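# Insert the peg fully into the block inside the box

## Task

Seat the peg completely in the hole of the block that rests on the floor of the open box, so it stays fully inserted once the robot lets go.

## Robot and tools

Robot: two 6-joint arms, left_arm and right_arm, each ending in a two-finger parallel gripper. Each base sits on a mounting plate, and both plates hang on one metal frame behind the arms. A "too close" message treats a plate and its half of the frame as part of that arm. Calibrated base poses in the scene frame: left_arm at (+0.014, +0.181, +0.187) m, quat_wxyz (+0.999, -0.036, +0.003, -0.023); right_arm at (-0.043, -0.183, +0.187) m, quat_wxyz (+0.999, +0.036, +0.002, -0.015). Both bases are tilted slightly, so up is not exactly +z in a base frame.

Frames: the scene frame has its origin at table-top height, midway between the nominal bases, with +z up, +x pointing out over the table, and left_arm on the +y side. Arm names are not image sides. Each arm's end_effector_position (m) and end_effector_quat_wxyz, and its wrist camera pose, are given in that arm's own base frame. Fixed cameras and the table use the scene frame. Printed hand poses can be off by a few cm, more at long reach. Gripper axes: fingers point along +z, and they open and close along y. end_effector_position is the point between the pads, about 1 cm short of the fingertips.

Command row: 14 numbers covering both arms, even when one arm stays still. The first 7 are left_arm: waist, shoulder, elbow, wrist pitch, wrist yaw, wrist roll (absolute target angles, rad), then opening. The last 7 are the same for right_arm. Opening runs from -1 (closed) to +1 (fully open). Stated joint ranges in rad: waist -2.618 to 3.054; shoulder 0.000 to 3.142; elbow 0.000 to 3.142; wrist pitch -1.571 to 1.571; wrist yaw -1.571 to 1.571; wrist roll -2.094 to 2.094. A target more than 0.059 rad outside a range, and beyond the joint's current angle, gets the call refused. True ends can differ from these by up to 0.059. To keep an arm or gripper as it is, repeat its "Joint targets" angles and its current opening command. Sending 0 is a real command.

Tools:
- execute_actions(actions, cameras): actions is a list of actions. Each action is a table of up to 15 rows, one row per 1/30 s control step. A short table repeats its last row until the 15 steps are done. An empty list only reports state and images. cameras: a list of names, ["all"], or []. By default you get all cameras for an empty list and none otherwise.
- move(target, speed, blend, opening_speed, blocking, cameras): target is one 14-number row or a list of up to 15 rows, all absolute joint angles. Every joint interpolates together, so the hand follows a curve, with no collision avoidance. speed is the top rate in rad/s of the joint with the farthest to go (0.01 to 12.57, default 0.5), given as one value or one per target. blend (rad) rounds intermediate corners. opening_speed is the rate at which the gripper command ramps, per s on the -1..1 scale, at least 0.2. With blocking=false the call returns after about 0.5 s while the motion runs on, and a new move replaces it. The result adds a "move:" line: done, off_target (at rest but more than 0.035 rad from target), moving, held or fault, plus limits=held if steps were withheld. Being done does not mean nothing is touched.
- wait(seconds 0 to 10, cameras): lets time pass while the last commands hold.
- stop(cameras): brakes a running move. It needs stopping distance.
- zoom_image(camera, region=[x0,y0,x1,y1]): enlarges part of a camera's latest image. Pixels are counted from the top-left, and the region is at most 504x504.
- read_manual(section="licences"): URDF licence texts only.
- finished_scene(scene): ends the scene. The peg must stay seated with the robot not holding it.

Cameras: cam_head_left, cam_head_right, cam_left_wrist, cam_right_wrist, each 672x504.

Motion limits: per step, a joint's target may lead its measured angle by at most 0.339 rad (waist, shoulder, elbow) or 2.2 rad (wrist joints). Targets that would move a gripper more than 200 mm from where it is are scaled back toward the measured angles. Large moves therefore take several actions, and a move unfinished at the end of an action may need to be sent again. Friction and gravity can leave joints short or past, and tiny turns may not happen.

Result lines: Joint positions and Joint velocities give one block per arm in joint order. Each position block ends with finger opening in m (0.093 is fully open), and each velocity block ends with its rate. "within noise" means the arm is still. Joint targets shows what the joints are being driven toward now. Tool commands shows the gripper commands. grip_measured is the gripper motor on the -1..1 scale. Joint torques are in N m, positive toward larger angles, offset and noisy, and joints 1 to 3 wrap sign at ±28 N m. Step readings list sampled joint angles during actions. "joint sent to its limit" and "joint command not followed" mean the clearance check altered targets.

Gripping: the pads meet at about -0.94, and each mm of object width adds about 0.0208. For a firm hold on a rigid flat part, command at least 0.24 below the reading for its width, and keep resending that number. To release, send a value well above the width reading. Closing in one jump far below the width spikes the force briefly. Each finger pad squeezes with about 50 to 65 N.

Avoid: dropping the peg, letting go of something still moving, fast impacts, hard pressing (speed and overshoot past contact both raise force), contact between the two arms, and a gripper closing on the other arm's fingers. Anything that leaves the table fails the task. Loose objects may get nudged now and then. Holding loads or staying stretched out heats motors: MOTOR HOT appears at 75 °C, at 90 °C the arm folds and stops working, and at 100 °C it goes limp.

Each tool is called after "Call:" as name(argument=value, ...) on one line, values as JSON.

## Session

Call:
execute_actions(actions=[])

Scene clock: 0.00 s.
left_arm: end_effector_position=(+0.3914, +0.0426, +0.0756) grip_measured=+1.000 end_effector_quat_wxyz=(+0.551, -0.064, +0.827, +0.094) | right_arm: end_effector_position=(+0.3717, -0.0222, +0.0974) grip_measured=+1.000 end_effector_quat_wxyz=(+0.587, +0.078, +0.803, -0.067)
Joint positions: left_arm=[0.018 1.617 0.392 0.832 -0.211 0.005 0.093] | right_arm=[0.054 1.489 0.296 0.877 0.253 0.064 0.093]
Joint velocities: within noise
Joint torques (N m): no reading
Heat: left arm: 29 °C; right arm: 29 °C.
Joint targets: left_arm=[0.018 1.610 0.400 0.834 -0.212 0.006] | right_arm=[0.054 1.481 0.307 0.888 0.253 0.064]
Tool commands: left_gripper/opening=+1.0 right_gripper/opening=+1.0

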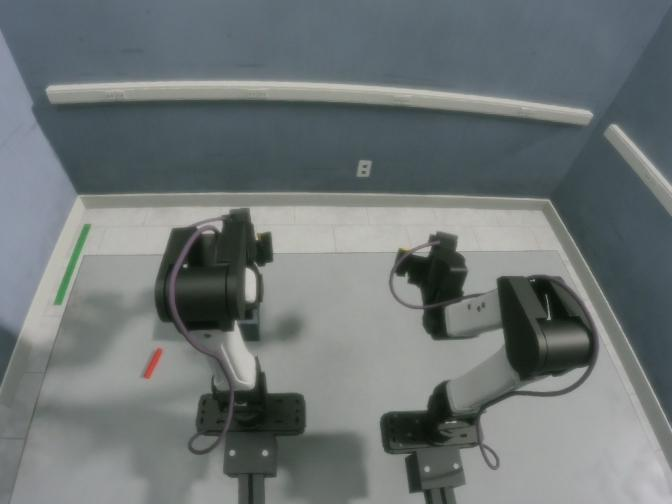

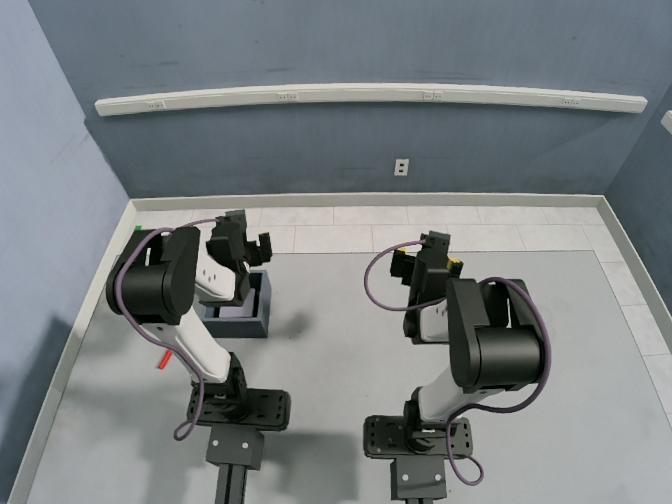

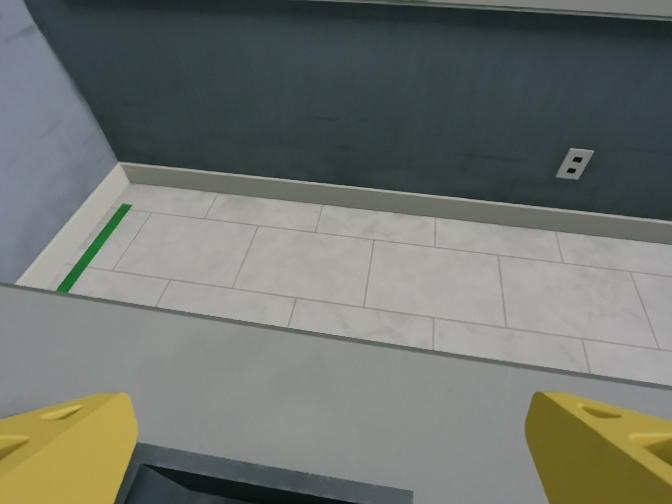

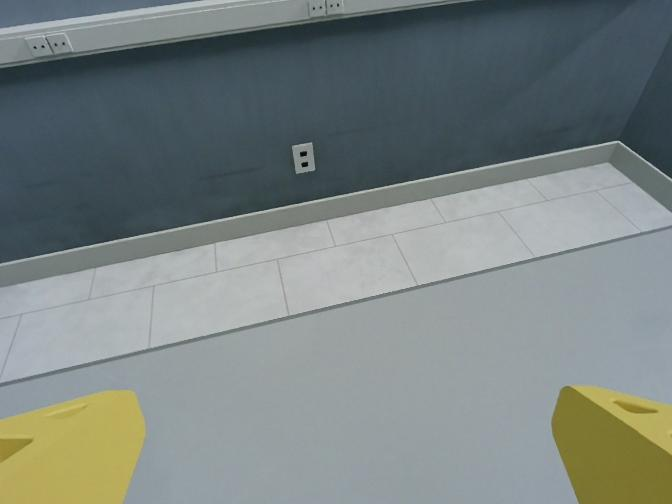

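Call:
move(target=[1.08,1.912,1.62,-1.20,-0.03,0,1,0.183,2.165,1.379,-0.439,-1.126,-1.207,1], speed=1, cameras=["cam_left_wrist","cam_right_wrist"])

Scene clock: 25.57 s.
left_arm: end_effector_position=(+0.1705, +0.3327, +0.1069) grip_measured=+1.000 end_effector_quat_wxyz=(+0.023, -0.512, +0.858, +0.036) | right_arm: end_effector_position=(+0.3932, +0.2228, +0.0593) grip_measured=+1.000 end_effector_quat_wxyz=(-0.375, +0.597, -0.595, -0.385)
Joint positions: left_arm=[1.08 1.892 1.591 -1.192 -0.038 0.005 0.093] | right_arm=[0.176 2.148 1.345 -0.436 -1.108 -1.191 0.093]
Joint torques (N m): left_arm=[0.1 -6.09 8.27 0.22 0.05 -0.1] | right_arm=[1.52 -8.62 10.09 0.62 -0.67 -0.11]
Heat: left arm: 31 °C; right arm: 31 °C.
Joint targets: left_arm=[1.080 1.912 1.620 -1.200 -0.030 0.000] | right_arm=[0.183 2.165 1.379 -0.439 -1.126 -1.207]
move: done
Images, in order (width x height): cam_left_wrist 672x504, cam_right_wrist 672x504.

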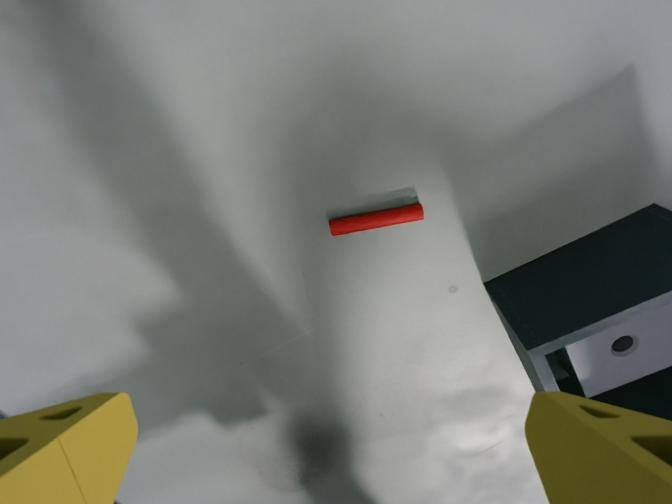

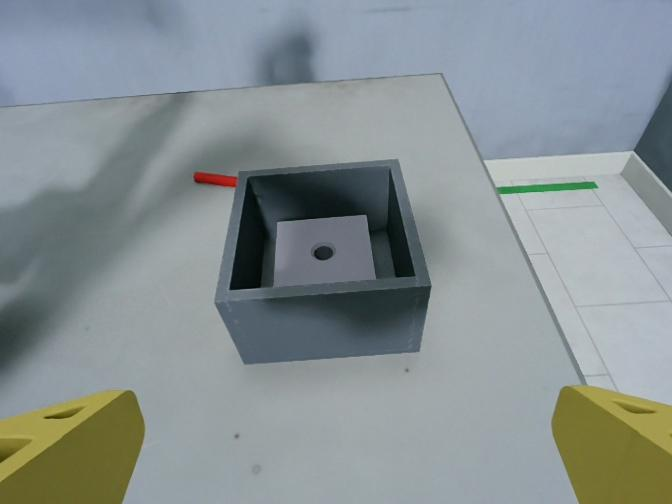

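Call:
move(target=[1.444,2.312,1.182,-0.565,0.757,-1.271,1,0.183,2.165,1.379,-0.439,-1.126,-1.207,1], speed=1, cameras=["cam_left_wrist","cam_head_left"])

Scene clock: 59.47 s.
left_arm: end_effector_position=(+0.1573, +0.3178, -0.0778) grip_measured=+1.000 end_effector_quat_wxyz=(+0.020, +0.911, -0.183, +0.369) | right_arm: end_effector_position=(+0.3930, +0.2228, +0.0594) grip_measured=+1.000 end_effector_quat_wxyz=(-0.375, +0.597, -0.595, -0.385)
Joint positions: left_arm=[1.441 2.297 1.187 -0.575 0.749 -1.26 0.093] | right_arm=[0.176 2.148 1.345 -0.437 -1.109 -1.192 0.093]
Joint torques (N m): left_arm=[0.61 -6.93 2.73 -0.02 0.57 -0.15] | right_arm=[1.47 -8.57 10.19 0.6 -0.66 -0.15]
Heat: left arm: 34 °C; right arm: 33 °C.
Joint targets: left_arm=[1.444 2.312 1.182 -0.565 0.757 -1.271] | right_arm=[0.183 2.165 1.379 -0.439 -1.126 -1.207]
move: done
Images, in order (width x height): cam_head_left 672x504, cam_left_wrist 672x504.

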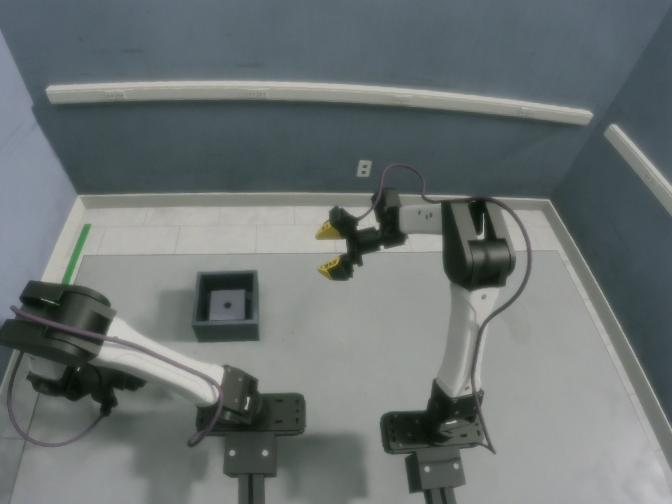

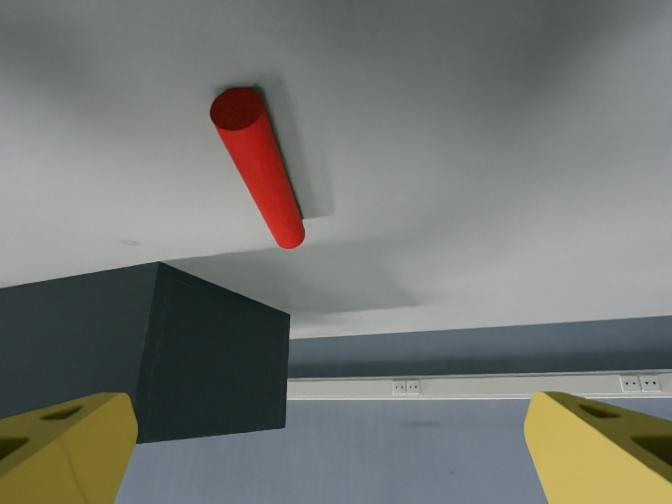

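Call:
move(target=[1.441,2.452,1.107,-0.367,0.767,-1.338,1,0.183,2.165,1.379,-0.439,-1.126,-1.207,1], speed=0.4, cameras=["cam_left_wrist"])

Scene clock: 73.07 s.
left_arm: end_effector_position=(+0.1557, +0.2954, -0.1328) grip_measured=+1.000 end_effector_quat_wxyz=(+0.040, +0.915, -0.148, +0.373) | right_arm: end_effector_position=(+0.3930, +0.2228, +0.0594) grip_measured=+1.000 end_effector_quat_wxyz=(-0.375, +0.597, -0.595, -0.385)
Joint positions: left_arm=[1.441 2.436 1.111 -0.377 0.76 -1.328 0.093] | right_arm=[0.176 2.148 1.345 -0.437 -1.109 -1.192 0.093]
Joint torques (N m): left_arm=[0.36 -6.72 1.7 -0.06 0.54 -0.15] | right_arm=[1.65 -8.57 10.21 0.64 -0.65 -0.11]
Heat: left arm: 35 °C; right arm: 34 °C.
Joint targets: left_arm=[1.441 2.452 1.107 -0.367 0.767 -1.338] | right_arm=[0.183 2.165 1.379 -0.439 -1.126 -1.207]
move: done
Images, in order (width x height): cam_left_wrist 672x504.

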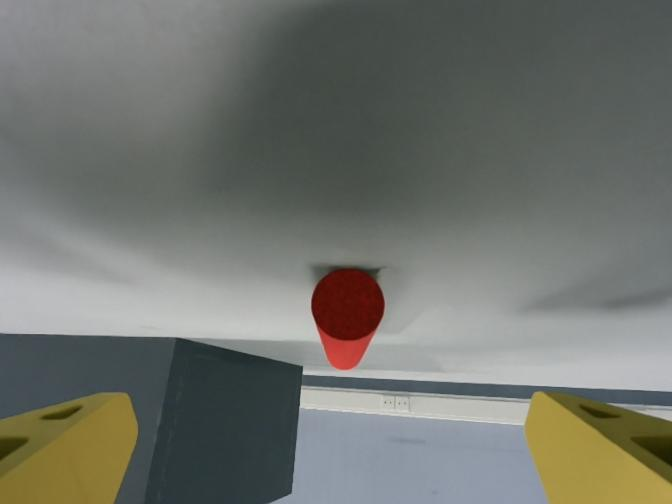

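Call:
move(target=[[1.435,2.520,1.126,-0.318,0.767,-1.332,1,0.183,2.165,1.379,-0.439,-1.126,-1.207,1],[1.435,2.520,1.126,-0.318,0.767,-1.332,-0.95,0.183,2.165,1.379,-0.439,-1.126,-1.207,1]], speed=0.2, opening_speed=1.3, cameras=["cam_left_wrist"])

Scene clock: 81.80 s.
left_arm: end_effector_position=(+0.1561, +0.2953, -0.1357) grip_measured=-0.947 end_effector_quat_wxyz=(+0.043, +0.915, -0.146, +0.374) | right_arm: end_effector_position=(+0.3930, +0.2228, +0.0593) grip_measured=+1.000 end_effector_quat_wxyz=(-0.375, +0.597, -0.595, -0.385)
Joint positions: left_arm=[1.441 2.45 1.119 -0.378 0.763 -1.33 0] | right_arm=[0.176 2.148 1.345 -0.437 -1.109 -1.192 0.093]
Joint torques (N m): left_arm=[-0.09 -2.24 2.56 0.48 0.49 -0.08] | right_arm=[1.44 -8.64 10.22 0.62 -0.67 -0.11]
Heat: left arm: 35 °C; right arm: 35 °C.
Joint targets: left_arm=[1.435 2.520 1.126 -0.318 0.767 -1.332] | right_arm=[0.183 2.165 1.379 -0.439 -1.126 -1.207]
move: off_target (left_arm); target 2's new numbers were sent with left_arm's shoulder 0.070 rad from that target; left_arm: the shoulder is farthest, 0.070 rad from its target
Images, in order (width x height): cam_left_wrist 672x504.

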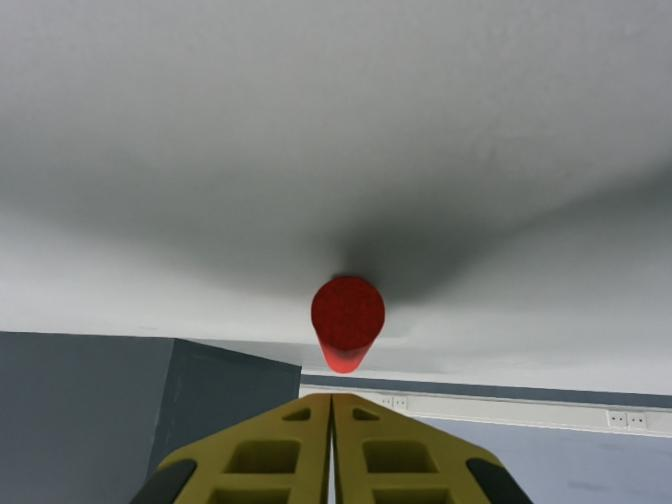

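Call:
execute_actions(actions=[])

Call:
zoom_image(camera="cam_head_left", region=[0, 250, 300, 475])

Scene clock: 101.53 s.
left_arm: end_effector_position=(+0.1561, +0.2953, -0.1357) grip_measured=-0.947 end_effector_quat_wxyz=(+0.043, +0.915, -0.146, +0.374) | right_arm: end_effector_position=(+0.3930, +0.2228, +0.0593) grip_measured=+1.000 end_effector_quat_wxyz=(-0.375, +0.597, -0.595, -0.385)
Joint positions: left_arm=[1.441 2.45 1.119 -0.378 0.763 -1.33 0] | right_arm=[0.176 2.148 1.345 -0.437 -1.109 -1.192 0.093]
Joint velocities: within noise
Joint torques (N m): left_arm=[-0.1 -2.25 2.59 0.5 0.5 -0.09] | right_arm=[1.52 -8.62 10.21 0.63 -0.68 -0.12]
Heat: left arm: 32 °C; right arm: 36 °C.
Joint targets: left_arm=[1.435 2.520 1.126 -0.318 0.767 -1.332] | right_arm=[0.183 2.165 1.379 -0.439 -1.126 -1.207]
Tool commands: left_gripper/opening=-0.95 right_gripper/opening=+1.0

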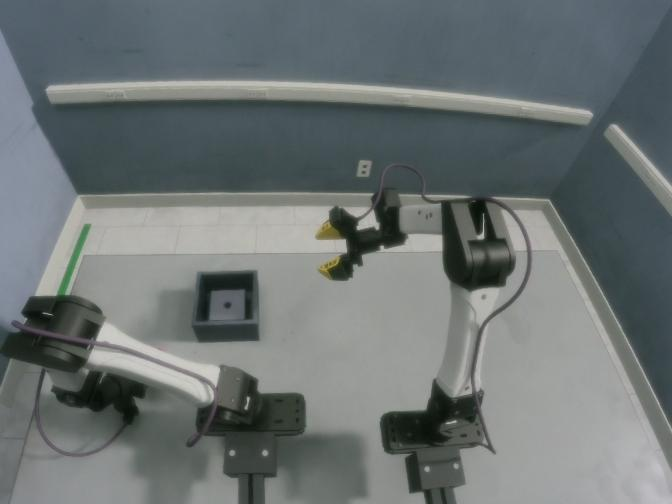

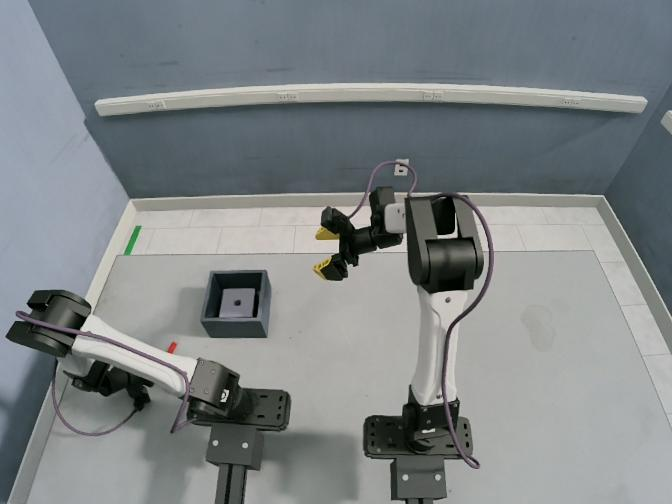

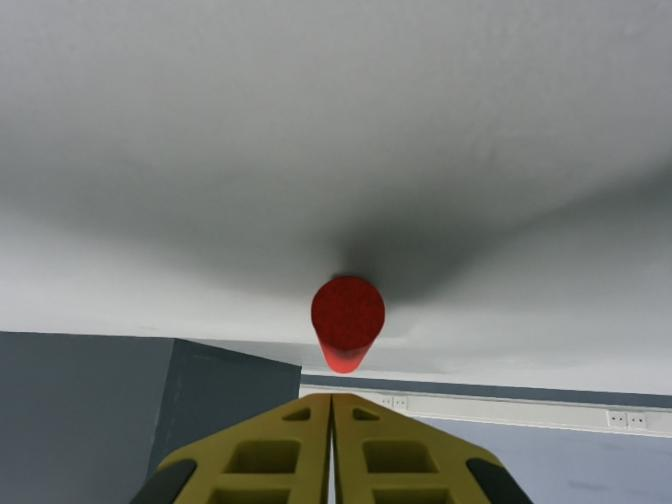

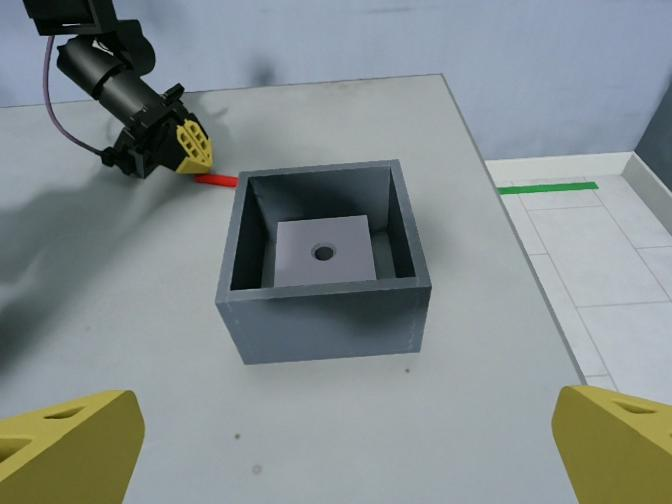

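Scaled by 1.680.

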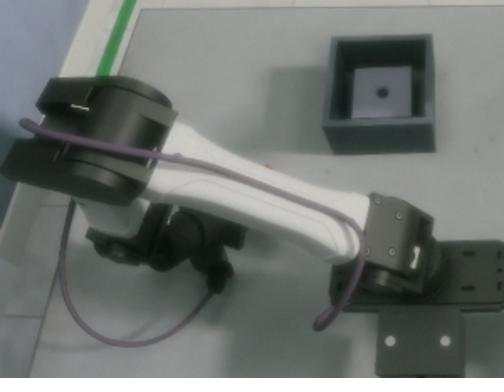

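Call:
move(target=[[1.435,2.30,1.13,-0.38,0.767,-1.332,-0.95,0.183,2.165,1.379,-0.439,-1.126,-1.207,1],[1.315,2.208,1.0,-0.342,0.462,-1.486,-0.95,0.183,2.165,1.379,-0.439,-1.126,-1.207,1],[1.315,2.208,1.0,-0.342,0.462,-1.486,1,0.183,2.165,1.379,-0.439,-1.126,-1.207,1]], speed=0.6, blend=0.05, cameras=["cam_left_wrist"])

Scene clock: 152.67 s.
left_arm: end_effector_position=(+0.1533, +0.2870, -0.1176) grip_measured=+1.000 end_effector_quat_wxyz=(+0.030, +0.958, -0.165, +0.232) | right_arm: end_effector_position=(+0.3930, +0.2228, +0.0593) grip_measured=+1.000 end_effector_quat_wxyz=(-0.375, +0.597, -0.595, -0.385)
Joint positions: left_arm=[1.318 2.25 1.007 -0.352 0.473 -1.476 0.093] | right_arm=[0.176 2.148 1.345 -0.437 -1.109 -1.192 0.093]
Joint torques (N m): left_arm=[0.01 -10.97 2.02 0.13 0.15 -0.16] | right_arm=[1.59 -8.55 10.06 0.63 -0.67 -0.14]
Heat: left arm: 32 °C; right arm: 37 °C.
Joint targets: left_arm=[1.315 2.208 1.000 -0.342 0.462 -1.486] | right_arm=[0.183 2.165 1.379 -0.439 -1.126 -1.207]
move: off_target (left_arm); target 3's new numbers were sent with left_arm's shoulder 0.042 rad from that target; left_arm: the shoulder is farthest, 0.042 rad from its target
Images, in order (width x height): cam_left_wrist 672x504.

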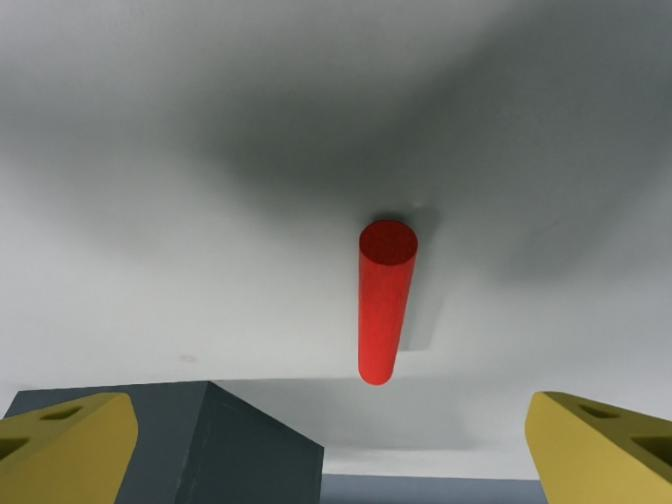

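Call:
move(target=[1.300,2.383,1.023,-0.189,0.447,-1.525,1,0.183,2.165,1.379,-0.439,-1.126,-1.207,1], speed=0.25, cameras=["cam_left_wrist"])

Scene clock: 161.87 s.
left_arm: end_effector_position=(+0.1550, +0.2880, -0.1524) grip_measured=+1.000 end_effector_quat_wxyz=(+0.024, +0.961, -0.156, +0.226) | right_arm: end_effector_position=(+0.3930, +0.2228, +0.0593) grip_measured=+1.000 end_effector_quat_wxyz=(-0.375, +0.597, -0.595, -0.385)
Joint positions: left_arm=[1.307 2.362 1.007 -0.218 0.46 -1.512 0.093] | right_arm=[0.176 2.148 1.345 -0.437 -1.109 -1.192 0.093]
Joint torques (N m): left_arm=[-0.38 -5.89 3.48 0.4 0.1 -0.19] | right_arm=[1.55 -8.68 10.18 0.62 -0.67 -0.11]
Heat: left arm: 34 °C; right arm: 37 °C.
Joint targets: left_arm=[1.300 2.383 1.023 -0.189 0.447 -1.525] | right_arm=[0.183 2.165 1.379 -0.439 -1.126 -1.207]
move: done
Images, in order (width x height): cam_left_wrist 672x504.

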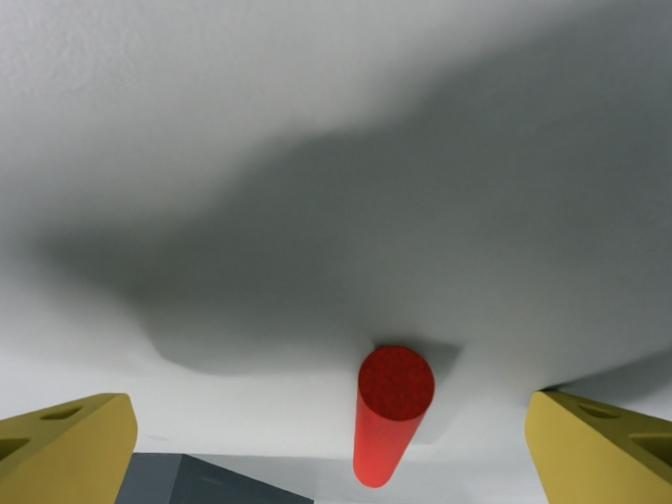

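Call:
move(target=[1.297,2.383,1.054,-0.196,0.447,-1.525,1,0.183,2.165,1.379,-0.439,-1.126,-1.207,1], speed=0.2, cameras=["cam_left_wrist"])

Scene clock: 171.13 s.
left_arm: end_effector_position=(+0.1604, +0.3045, -0.1490) grip_measured=+1.000 end_effector_quat_wxyz=(+0.003, +0.960, -0.161, +0.228) | right_arm: end_effector_position=(+0.3930, +0.2228, +0.0593) grip_measured=+1.000 end_effector_quat_wxyz=(-0.375, +0.597, -0.595, -0.385)
Joint positions: left_arm=[1.304 2.364 1.041 -0.205 0.458 -1.515 0.093] | right_arm=[0.176 2.148 1.345 -0.437 -1.109 -1.192 0.093]
Joint torques (N m): left_arm=[-0.32 -6.3 3.45 0.28 0.11 -0.14] | right_arm=[1.48 -8.59 10.17 0.66 -0.64 -0.11]
Heat: left arm: 34 °C; right arm: 37 °C.
Joint targets: left_arm=[1.297 2.383 1.054 -0.196 0.447 -1.525] | right_arm=[0.183 2.165 1.379 -0.439 -1.126 -1.207]
move: done
Images, in order (width x height): cam_left_wrist 672x504.

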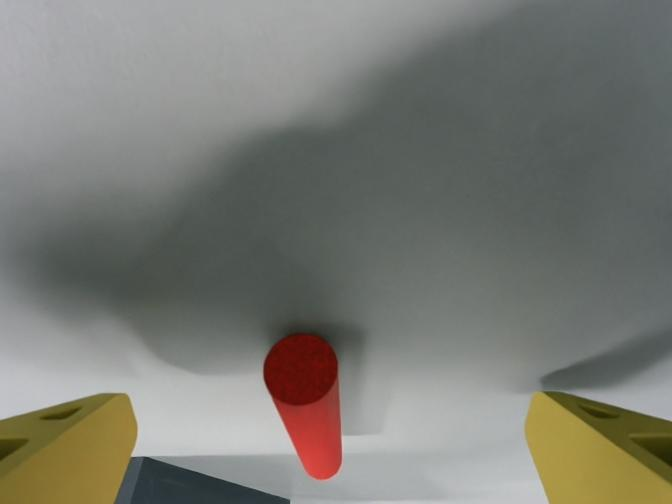

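Call:
move(target=[[1.297,2.385,1.044,-0.188,0.447,-1.525,1,0.183,2.165,1.379,-0.439,-1.126,-1.207,1],[1.297,2.385,1.044,-0.188,0.447,-1.525,-0.95,0.183,2.165,1.379,-0.439,-1.126,-1.207,1]], speed=0.2, opening_speed=1.2, cameras=["cam_left_wrist"])

Scene clock: 178.03 s.
left_arm: end_effector_position=(+0.1606, +0.3060, -0.1490) grip_measured=-0.812 end_effector_quat_wxyz=(+0.000, +0.960, -0.161, +0.227) | right_arm: end_effector_position=(+0.3930, +0.2228, +0.0593) grip_measured=+1.000 end_effector_quat_wxyz=(-0.375, +0.597, -0.595, -0.385)
Joint positions: left_arm=[1.304 2.364 1.041 -0.199 0.456 -1.516 0.006] | right_arm=[0.176 2.148 1.345 -0.437 -1.109 -1.192 0.093]
Joint torques (N m): left_arm=[-0.31 -6.16 2.59 0.31 0.15 -0.14] | right_arm=[1.51 -8.47 10.13 0.63 -0.68 -0.1]
Heat: left arm: 35 °C; right arm: 37 °C.
Joint targets: left_arm=[1.297 2.385 1.044 -0.188 0.447 -1.525] | right_arm=[0.183 2.165 1.379 -0.439 -1.126 -1.207]
move: done
Images, in order (width x height): cam_left_wrist 672x504.

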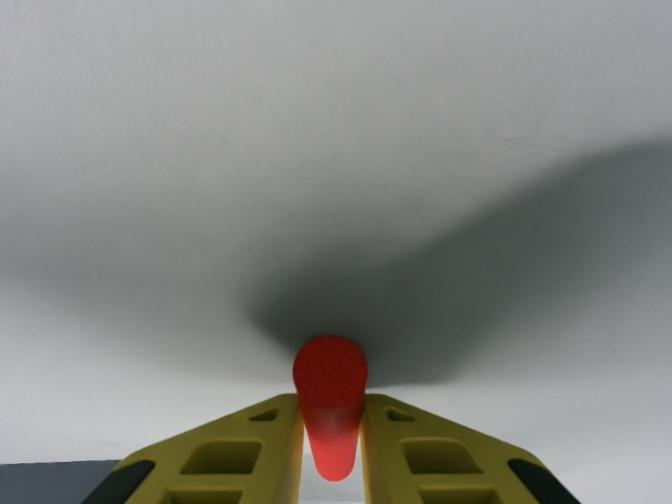

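Call:
move(target=[[1.30,1.91,1.16,-0.79,0.456,-1.52,-0.95,0.183,2.165,1.379,-0.439,-1.126,-1.207,1],[0.735,1.985,1.29,-1.098,1.023,1.896,-0.95,0.183,2.165,1.379,-0.439,-1.126,-1.207,1],[0.735,2.115,1.18,-0.880,1.023,1.896,-0.95,0.183,2.165,1.379,-0.439,-1.126,-1.207,1]], speed=[0.6,1.2,0.4], blend=0.08, cameras=["cam_head_left","cam_right_wrist"])

Call:
zoom_image(camera="cam_right_wrist", region=[200, 60, 460, 320])

Scene clock: 206.00 s.
left_arm: end_effector_position=(+0.3269, +0.1051, +0.0248) grip_measured=-0.829 end_effector_quat_wxyz=(+0.439, +0.422, +0.761, -0.223) | right_arm: end_effector_position=(+0.3930, +0.2228, +0.0594) grip_measured=+1.000 end_effector_quat_wxyz=(-0.375, +0.597, -0.595, -0.385)
Joint positions: left_arm=[0.74 2.101 1.186 -0.892 1.012 1.884 0.005] | right_arm=[0.176 2.148 1.345 -0.437 -1.109 -1.193 0.093]
Joint torques (N m): left_arm=[-0.5 -6.35 3.4 -0.2 0.78 0.07] | right_arm=[1.51 -8.66 10.03 0.64 -0.69 -0.1]
Heat: left arm: 36 °C; right arm: 38 °C.
Joint targets: left_arm=[0.735 2.115 1.180 -0.880 1.023 1.896] | right_arm=[0.183 2.165 1.379 -0.439 -1.126 -1.207]
move: done
Images, in order (width x height): cam_head_left 672x504, cam_right_wrist 672x504.

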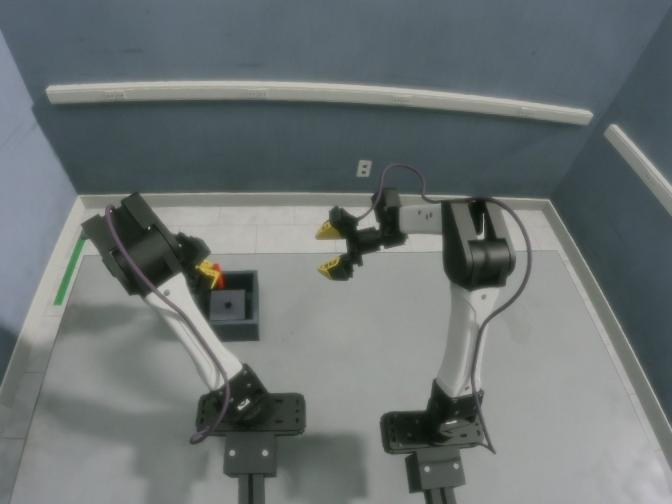

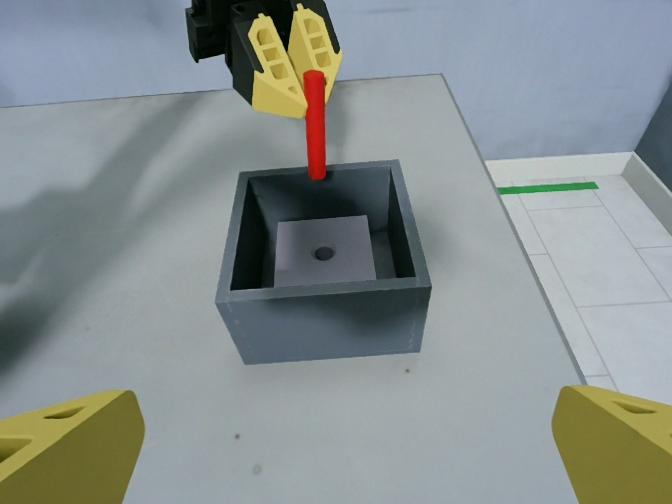

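Scaled by 1.938.

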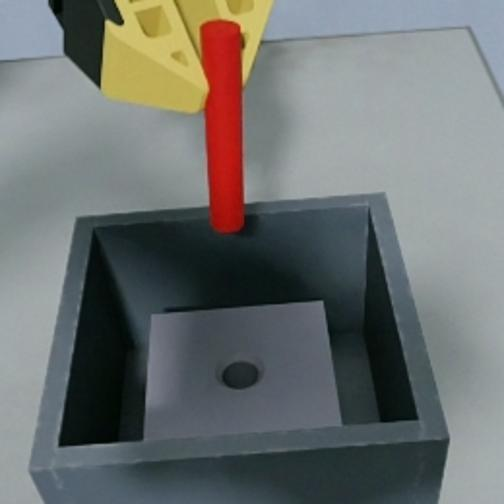

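Call:
move(target=[0.686,2.166,1.084,-0.656,1.033,1.818,-0.95,0.183,2.165,1.379,-0.439,-1.126,-1.207,1], speed=0.3, cameras=["cam_right_wrist"])

Call:
zoom_image(camera="cam_right_wrist", region=[200, 60, 460, 320])

Scene clock: 238.77 s.
left_arm: end_effector_position=(+0.3317, +0.0887, -0.0094) grip_measured=-0.829 end_effector_quat_wxyz=(+0.443, +0.435, +0.754, -0.213) | right_arm: end_effector_position=(+0.3930, +0.2228, +0.0594) grip_measured=+1.000 end_effector_quat_wxyz=(-0.375, +0.597, -0.595, -0.385)
Joint positions: left_arm=[0.692 2.149 1.092 -0.668 1.02 1.825 0.005] | right_arm=[0.176 2.148 1.345 -0.437 -1.109 -1.193 0.093]
Joint torques (N m): left_arm=[-0.65 -5.96 2.78 0 0.82 -0.14] | right_arm=[1.51 -8.55 10.14 0.63 -0.64 -0.14]
Heat: left arm: 36 °C; right arm: 38 °C.
Joint targets: left_arm=[0.686 2.166 1.084 -0.656 1.033 1.818] | right_arm=[0.183 2.165 1.379 -0.439 -1.126 -1.207]
move: done
Images, in order (width x height): cam_right_wrist 672x504.

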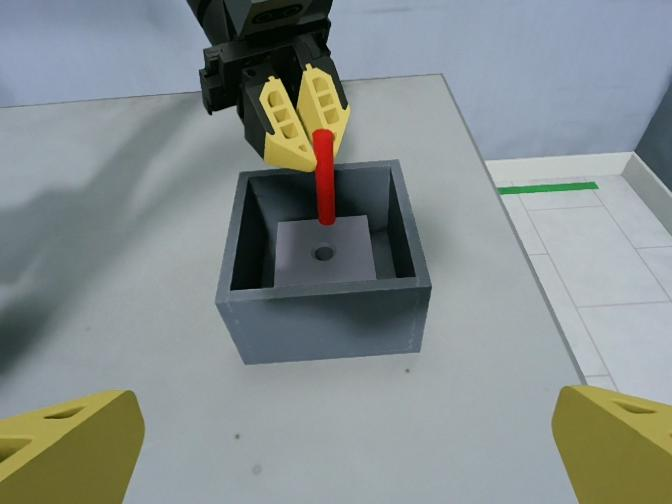

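Scaled by 1.938.

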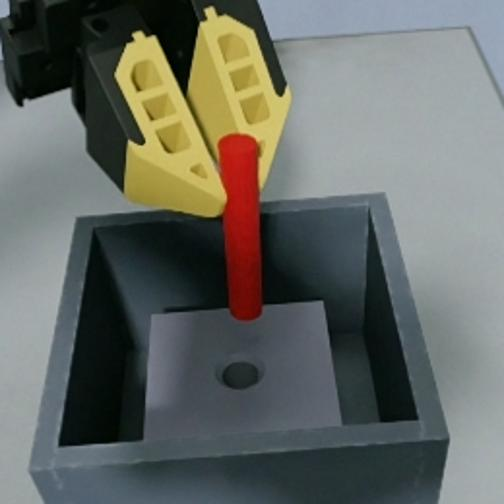

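Call:
move(target=[0.675,2.211,1.022,-0.530,1.034,1.775,-0.95,0.183,2.165,1.379,-0.439,-1.126,-1.207,1], speed=0.2, cameras=["cam_right_wrist"])

Call:
zoom_image(camera="cam_right_wrist", region=[260, 140, 400, 300])

Scene clock: 258.17 s.
left_arm: end_effector_position=(+0.3266, +0.0803, -0.0337) grip_measured=-0.829 end_effector_quat_wxyz=(+0.441, +0.426, +0.759, -0.218) | right_arm: end_effector_position=(+0.3930, +0.2228, +0.0594) grip_measured=+1.000 end_effector_quat_wxyz=(-0.375, +0.597, -0.595, -0.385)
Joint positions: left_arm=[0.683 2.194 1.029 -0.542 1.022 1.782 0.005] | right_arm=[0.176 2.148 1.345 -0.437 -1.109 -1.193 0.093]
Joint torques (N m): left_arm=[-0.73 -5.89 2.39 -0.04 0.81 -0.11] | right_arm=[1.47 -8.68 10.3 0.66 -0.65 -0.13]
Heat: left arm: 35 °C; right arm: 39 °C.
Joint targets: left_arm=[0.675 2.211 1.022 -0.530 1.034 1.775] | right_arm=[0.183 2.165 1.379 -0.439 -1.126 -1.207]
move: done
Images, in order (width x height): cam_right_wrist 672x504.

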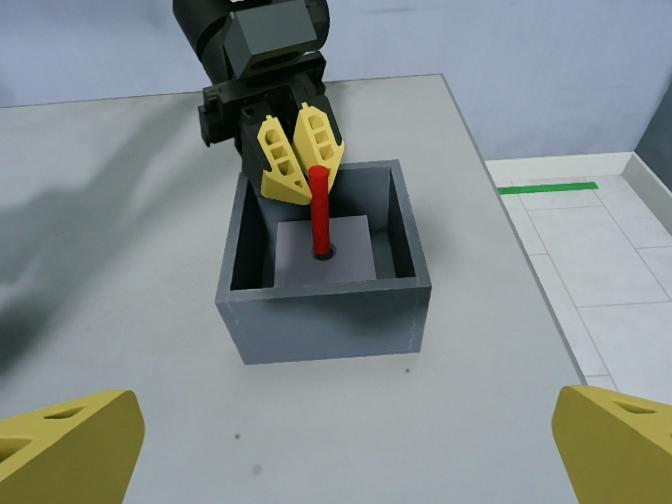

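Scaled by 3.150.

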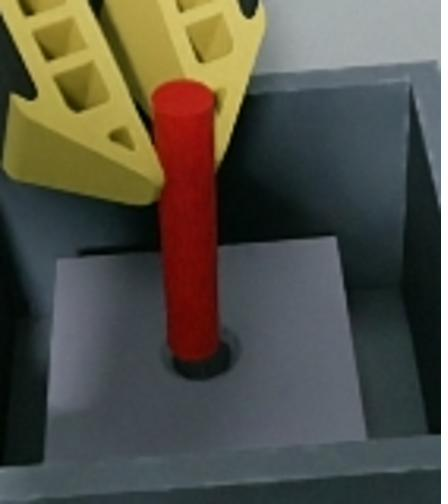

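Call:
move(target=[0.677,2.238,1.037,-0.518,1.034,1.775,-0.95,0.183,2.165,1.379,-0.439,-1.126,-1.207,1], speed=0.1, cameras=["cam_right_wrist"])

Call:
zoom_image(camera="cam_right_wrist", region=[260, 140, 400, 300])

Scene clock: 267.97 s.
left_arm: end_effector_position=(+0.3251, +0.0790, -0.0413) grip_measured=-0.829 end_effector_quat_wxyz=(+0.439, +0.423, +0.761, -0.224) | right_arm: end_effector_position=(+0.3930, +0.2228, +0.0594) grip_measured=+1.000 end_effector_quat_wxyz=(-0.375, +0.597, -0.595, -0.385)
Joint positions: left_arm=[0.683 2.22 1.029 -0.53 1.023 1.782 0.005] | right_arm=[0.176 2.148 1.345 -0.437 -1.109 -1.193 0.093]
Joint torques (N m): left_arm=[-0.61 -5.81 3.48 0.01 0.82 -0.12] | right_arm=[1.55 -8.64 10.25 0.65 -0.67 -0.1]
Heat: left arm: 35 °C; right arm: 39 °C.
Joint targets: left_arm=[0.677 2.238 1.037 -0.518 1.034 1.775] | right_arm=[0.183 2.165 1.379 -0.439 -1.126 -1.207]
move: done
Images, in order (width x height): cam_right_wrist 672x504.

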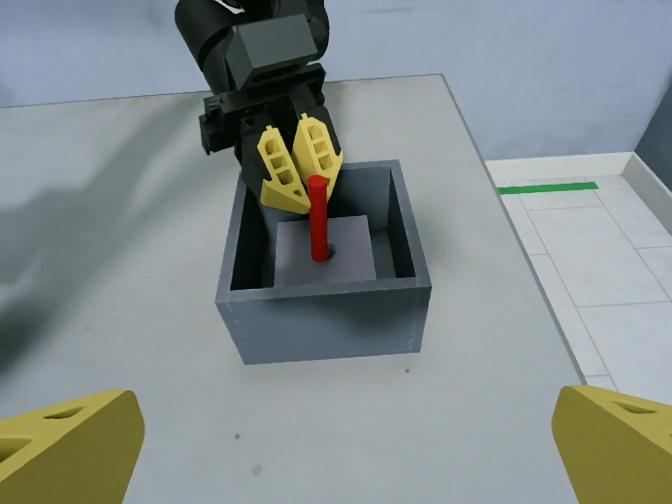

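Scaled by 3.150.

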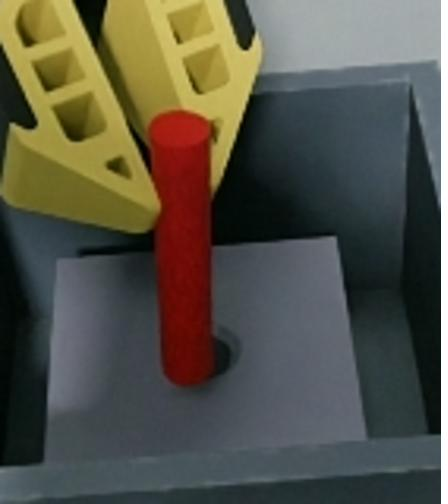

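Call:
move(target=[0.688,2.241,1.073,-0.550,1.034,1.775,-0.95,0.183,2.165,1.379,-0.439,-1.126,-1.207,1], speed=0.1, cameras=["cam_right_wrist"])

Call:
zoom_image(camera="cam_right_wrist", region=[260, 140, 400, 300])

Scene clock: 280.33 s.
left_arm: end_effector_position=(+0.3307, +0.0836, -0.0379) grip_measured=-0.829 end_effector_quat_wxyz=(+0.441, +0.426, +0.759, -0.218) | right_arm: end_effector_position=(+0.3930, +0.2228, +0.0594) grip_measured=+1.000 end_effector_quat_wxyz=(-0.375, +0.597, -0.595, -0.385)
Joint positions: left_arm=[0.683 2.22 1.054 -0.542 1.023 1.782 0.005] | right_arm=[0.176 2.148 1.345 -0.437 -1.109 -1.193 0.093]
Joint torques (N m): left_arm=[0.31 -5.75 4.57 -0.22 0.8 -0.13] | right_arm=[1.48 -8.53 10.19 0.67 -0.67 -0.09]
Heat: left arm: 35 °C; right arm: 39 °C.
Joint targets: left_arm=[0.688 2.241 1.073 -0.550 1.034 1.775] | right_arm=[0.183 2.165 1.379 -0.439 -1.126 -1.207]
move: done
Images, in order (width x height): cam_right_wrist 672x504.

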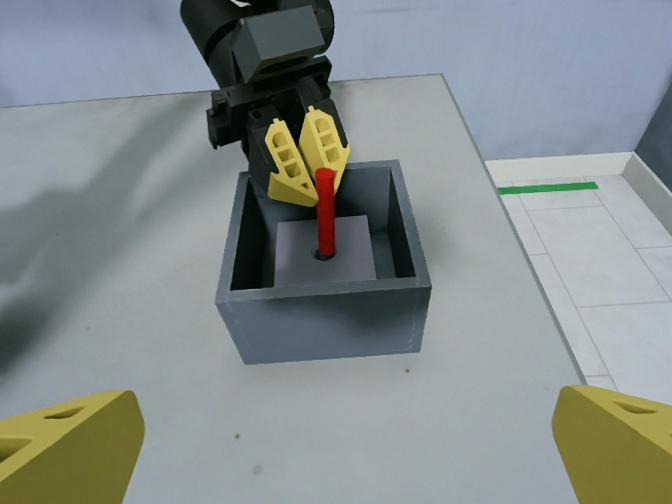

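Scaled by 3.150.

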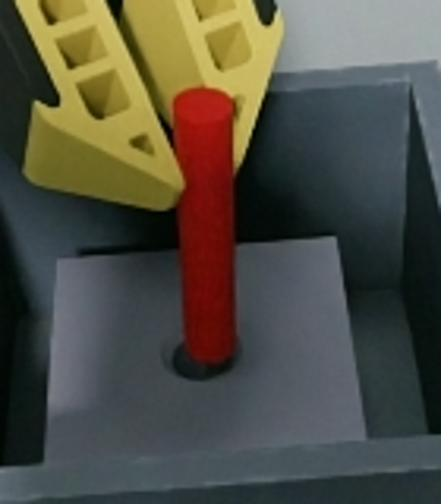

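Call:
move(target=[0.701,2.247,1.039,-0.513,1.034,1.775,-0.95,0.183,2.165,1.379,-0.439,-1.126,-1.207,1], speed=0.1, cameras=["cam_right_wrist"])

Call:
zoom_image(camera="cam_right_wrist", region=[260, 140, 400, 300])

Scene clock: 298.93 s.
left_arm: end_effector_position=(+0.3288, +0.0866, -0.0413) grip_measured=-0.829 end_effector_quat_wxyz=(+0.442, +0.422, +0.762, -0.215) | right_arm: end_effector_position=(+0.3930, +0.2228, +0.0594) grip_measured=+1.000 end_effector_quat_wxyz=(-0.375, +0.597, -0.595, -0.385)
Joint positions: left_arm=[0.694 2.227 1.047 -0.525 1.023 1.782 0.005] | right_arm=[0.176 2.148 1.345 -0.437 -1.109 -1.193 0.093]
Joint torques (N m): left_arm=[0.49 -5.81 2.26 0.02 0.81 -0.11] | right_arm=[1.55 -8.66 10.09 0.63 -0.66 -0.14]
Heat: left arm: 34 °C; right arm: 39 °C.
Joint targets: left_arm=[0.701 2.247 1.039 -0.513 1.034 1.775] | right_arm=[0.183 2.165 1.379 -0.439 -1.126 -1.207]
move: done
Images, in order (width x height): cam_right_wrist 672x504.

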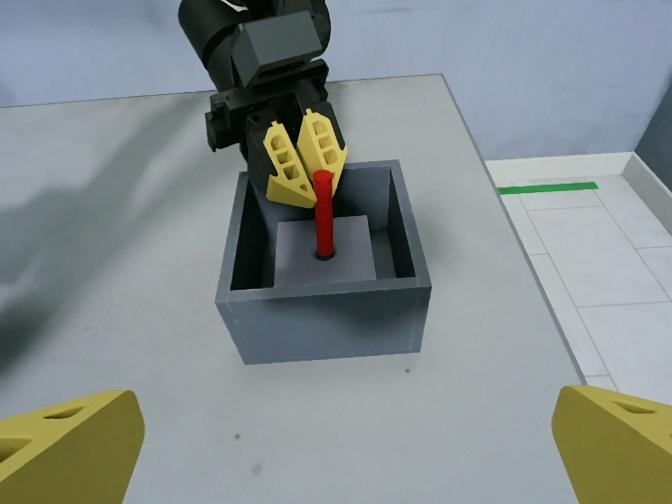

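Scaled by 3.150.

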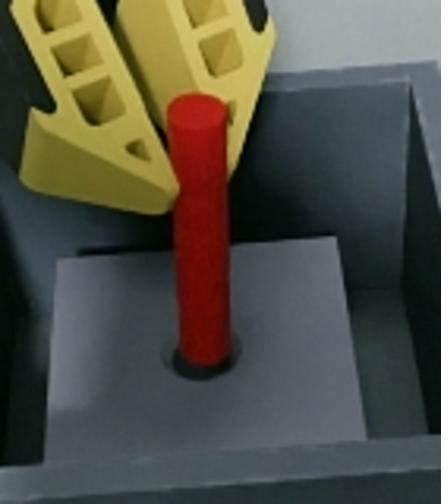

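Call:
move(target=[0.703,2.261,1.036,-0.498,1.034,1.775,-0.95,0.183,2.165,1.379,-0.439,-1.126,-1.207,1], speed=0.1, cameras=["cam_right_wrist"])

Call:
zoom_image(camera="cam_right_wrist", region=[260, 140, 400, 300])

Scene clock: 311.00 s.
left_arm: end_effector_position=(+0.3288, +0.0866, -0.0459) grip_measured=-0.829 end_effector_quat_wxyz=(+0.442, +0.422, +0.762, -0.215) | right_arm: end_effector_position=(+0.3930, +0.2228, +0.0594) grip_measured=+1.000 end_effector_quat_wxyz=(-0.375, +0.597, -0.595, -0.385)
Joint positions: left_arm=[0.694 2.242 1.047 -0.511 1.023 1.782 0.005] | right_arm=[0.176 2.148 1.345 -0.437 -1.109 -1.193 0.093]
Joint torques (N m): left_arm=[0.61 -5.9 1.91 0.01 0.8 -0.12] | right_arm=[1.51 -8.61 10.24 0.65 -0.67 -0.13]
Heat: left arm: 34 °C; right arm: 39 °C.
Joint targets: left_arm=[0.703 2.261 1.036 -0.498 1.034 1.775] | right_arm=[0.183 2.165 1.379 -0.439 -1.126 -1.207]
move: done
Images, in order (width x height): cam_right_wrist 672x504.

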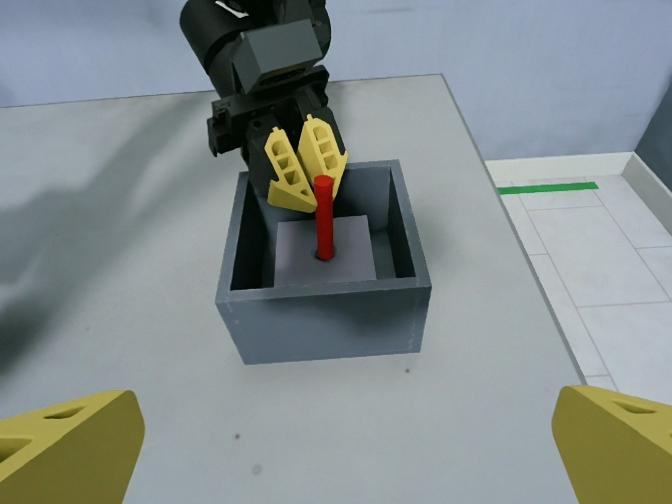

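Scaled by 3.150.

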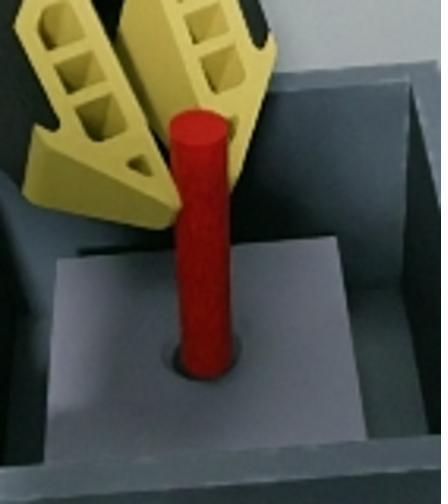

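Call:
move(target=[0.711,2.289,1.030,-0.464,1.034,1.775,-0.95,0.183,2.165,1.379,-0.439,-1.126,-1.207,1], speed=0.08, cameras=["cam_right_wrist"])

Call:
zoom_image(camera="cam_right_wrist", region=[260, 140, 400, 300])

Scene clock: 318.00 s.
left_arm: end_effector_position=(+0.3261, +0.0881, -0.0558) grip_measured=-0.829 end_effector_quat_wxyz=(+0.443, +0.418, +0.764, -0.214) | right_arm: end_effector_position=(+0.3930, +0.2228, +0.0594) grip_measured=+1.000 end_effector_quat_wxyz=(-0.375, +0.597, -0.595, -0.385)
Joint positions: left_arm=[0.704 2.27 1.038 -0.476 1.023 1.782 0.005] | right_arm=[0.176 2.148 1.345 -0.437 -1.109 -1.193 0.093]
Joint torques (N m): left_arm=[0.43 -6.02 1.96 -0.01 0.79 -0.13] | right_arm=[1.51 -8.54 10.15 0.63 -0.66 -0.12]
Heat: left arm: 35 °C; right arm: 40 °C.
Joint targets: left_arm=[0.711 2.289 1.030 -0.464 1.034 1.775] | right_arm=[0.183 2.165 1.379 -0.439 -1.126 -1.207]
move: done
Images, in order (width x height): cam_right_wrist 672x504.

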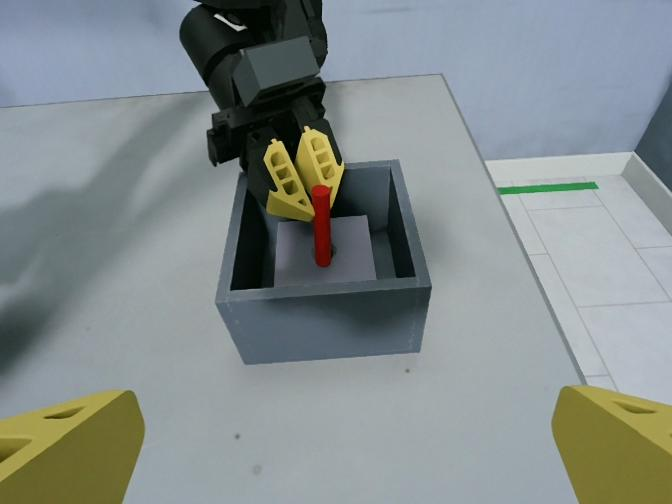

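Scaled by 3.150.

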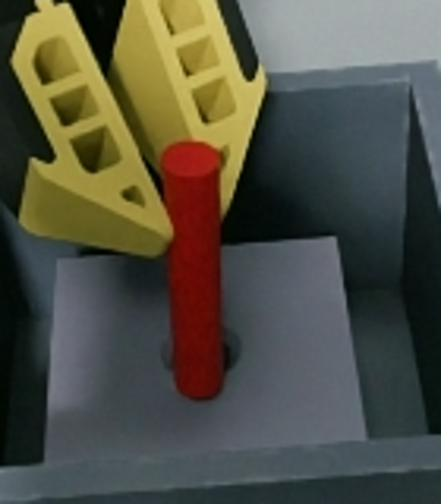

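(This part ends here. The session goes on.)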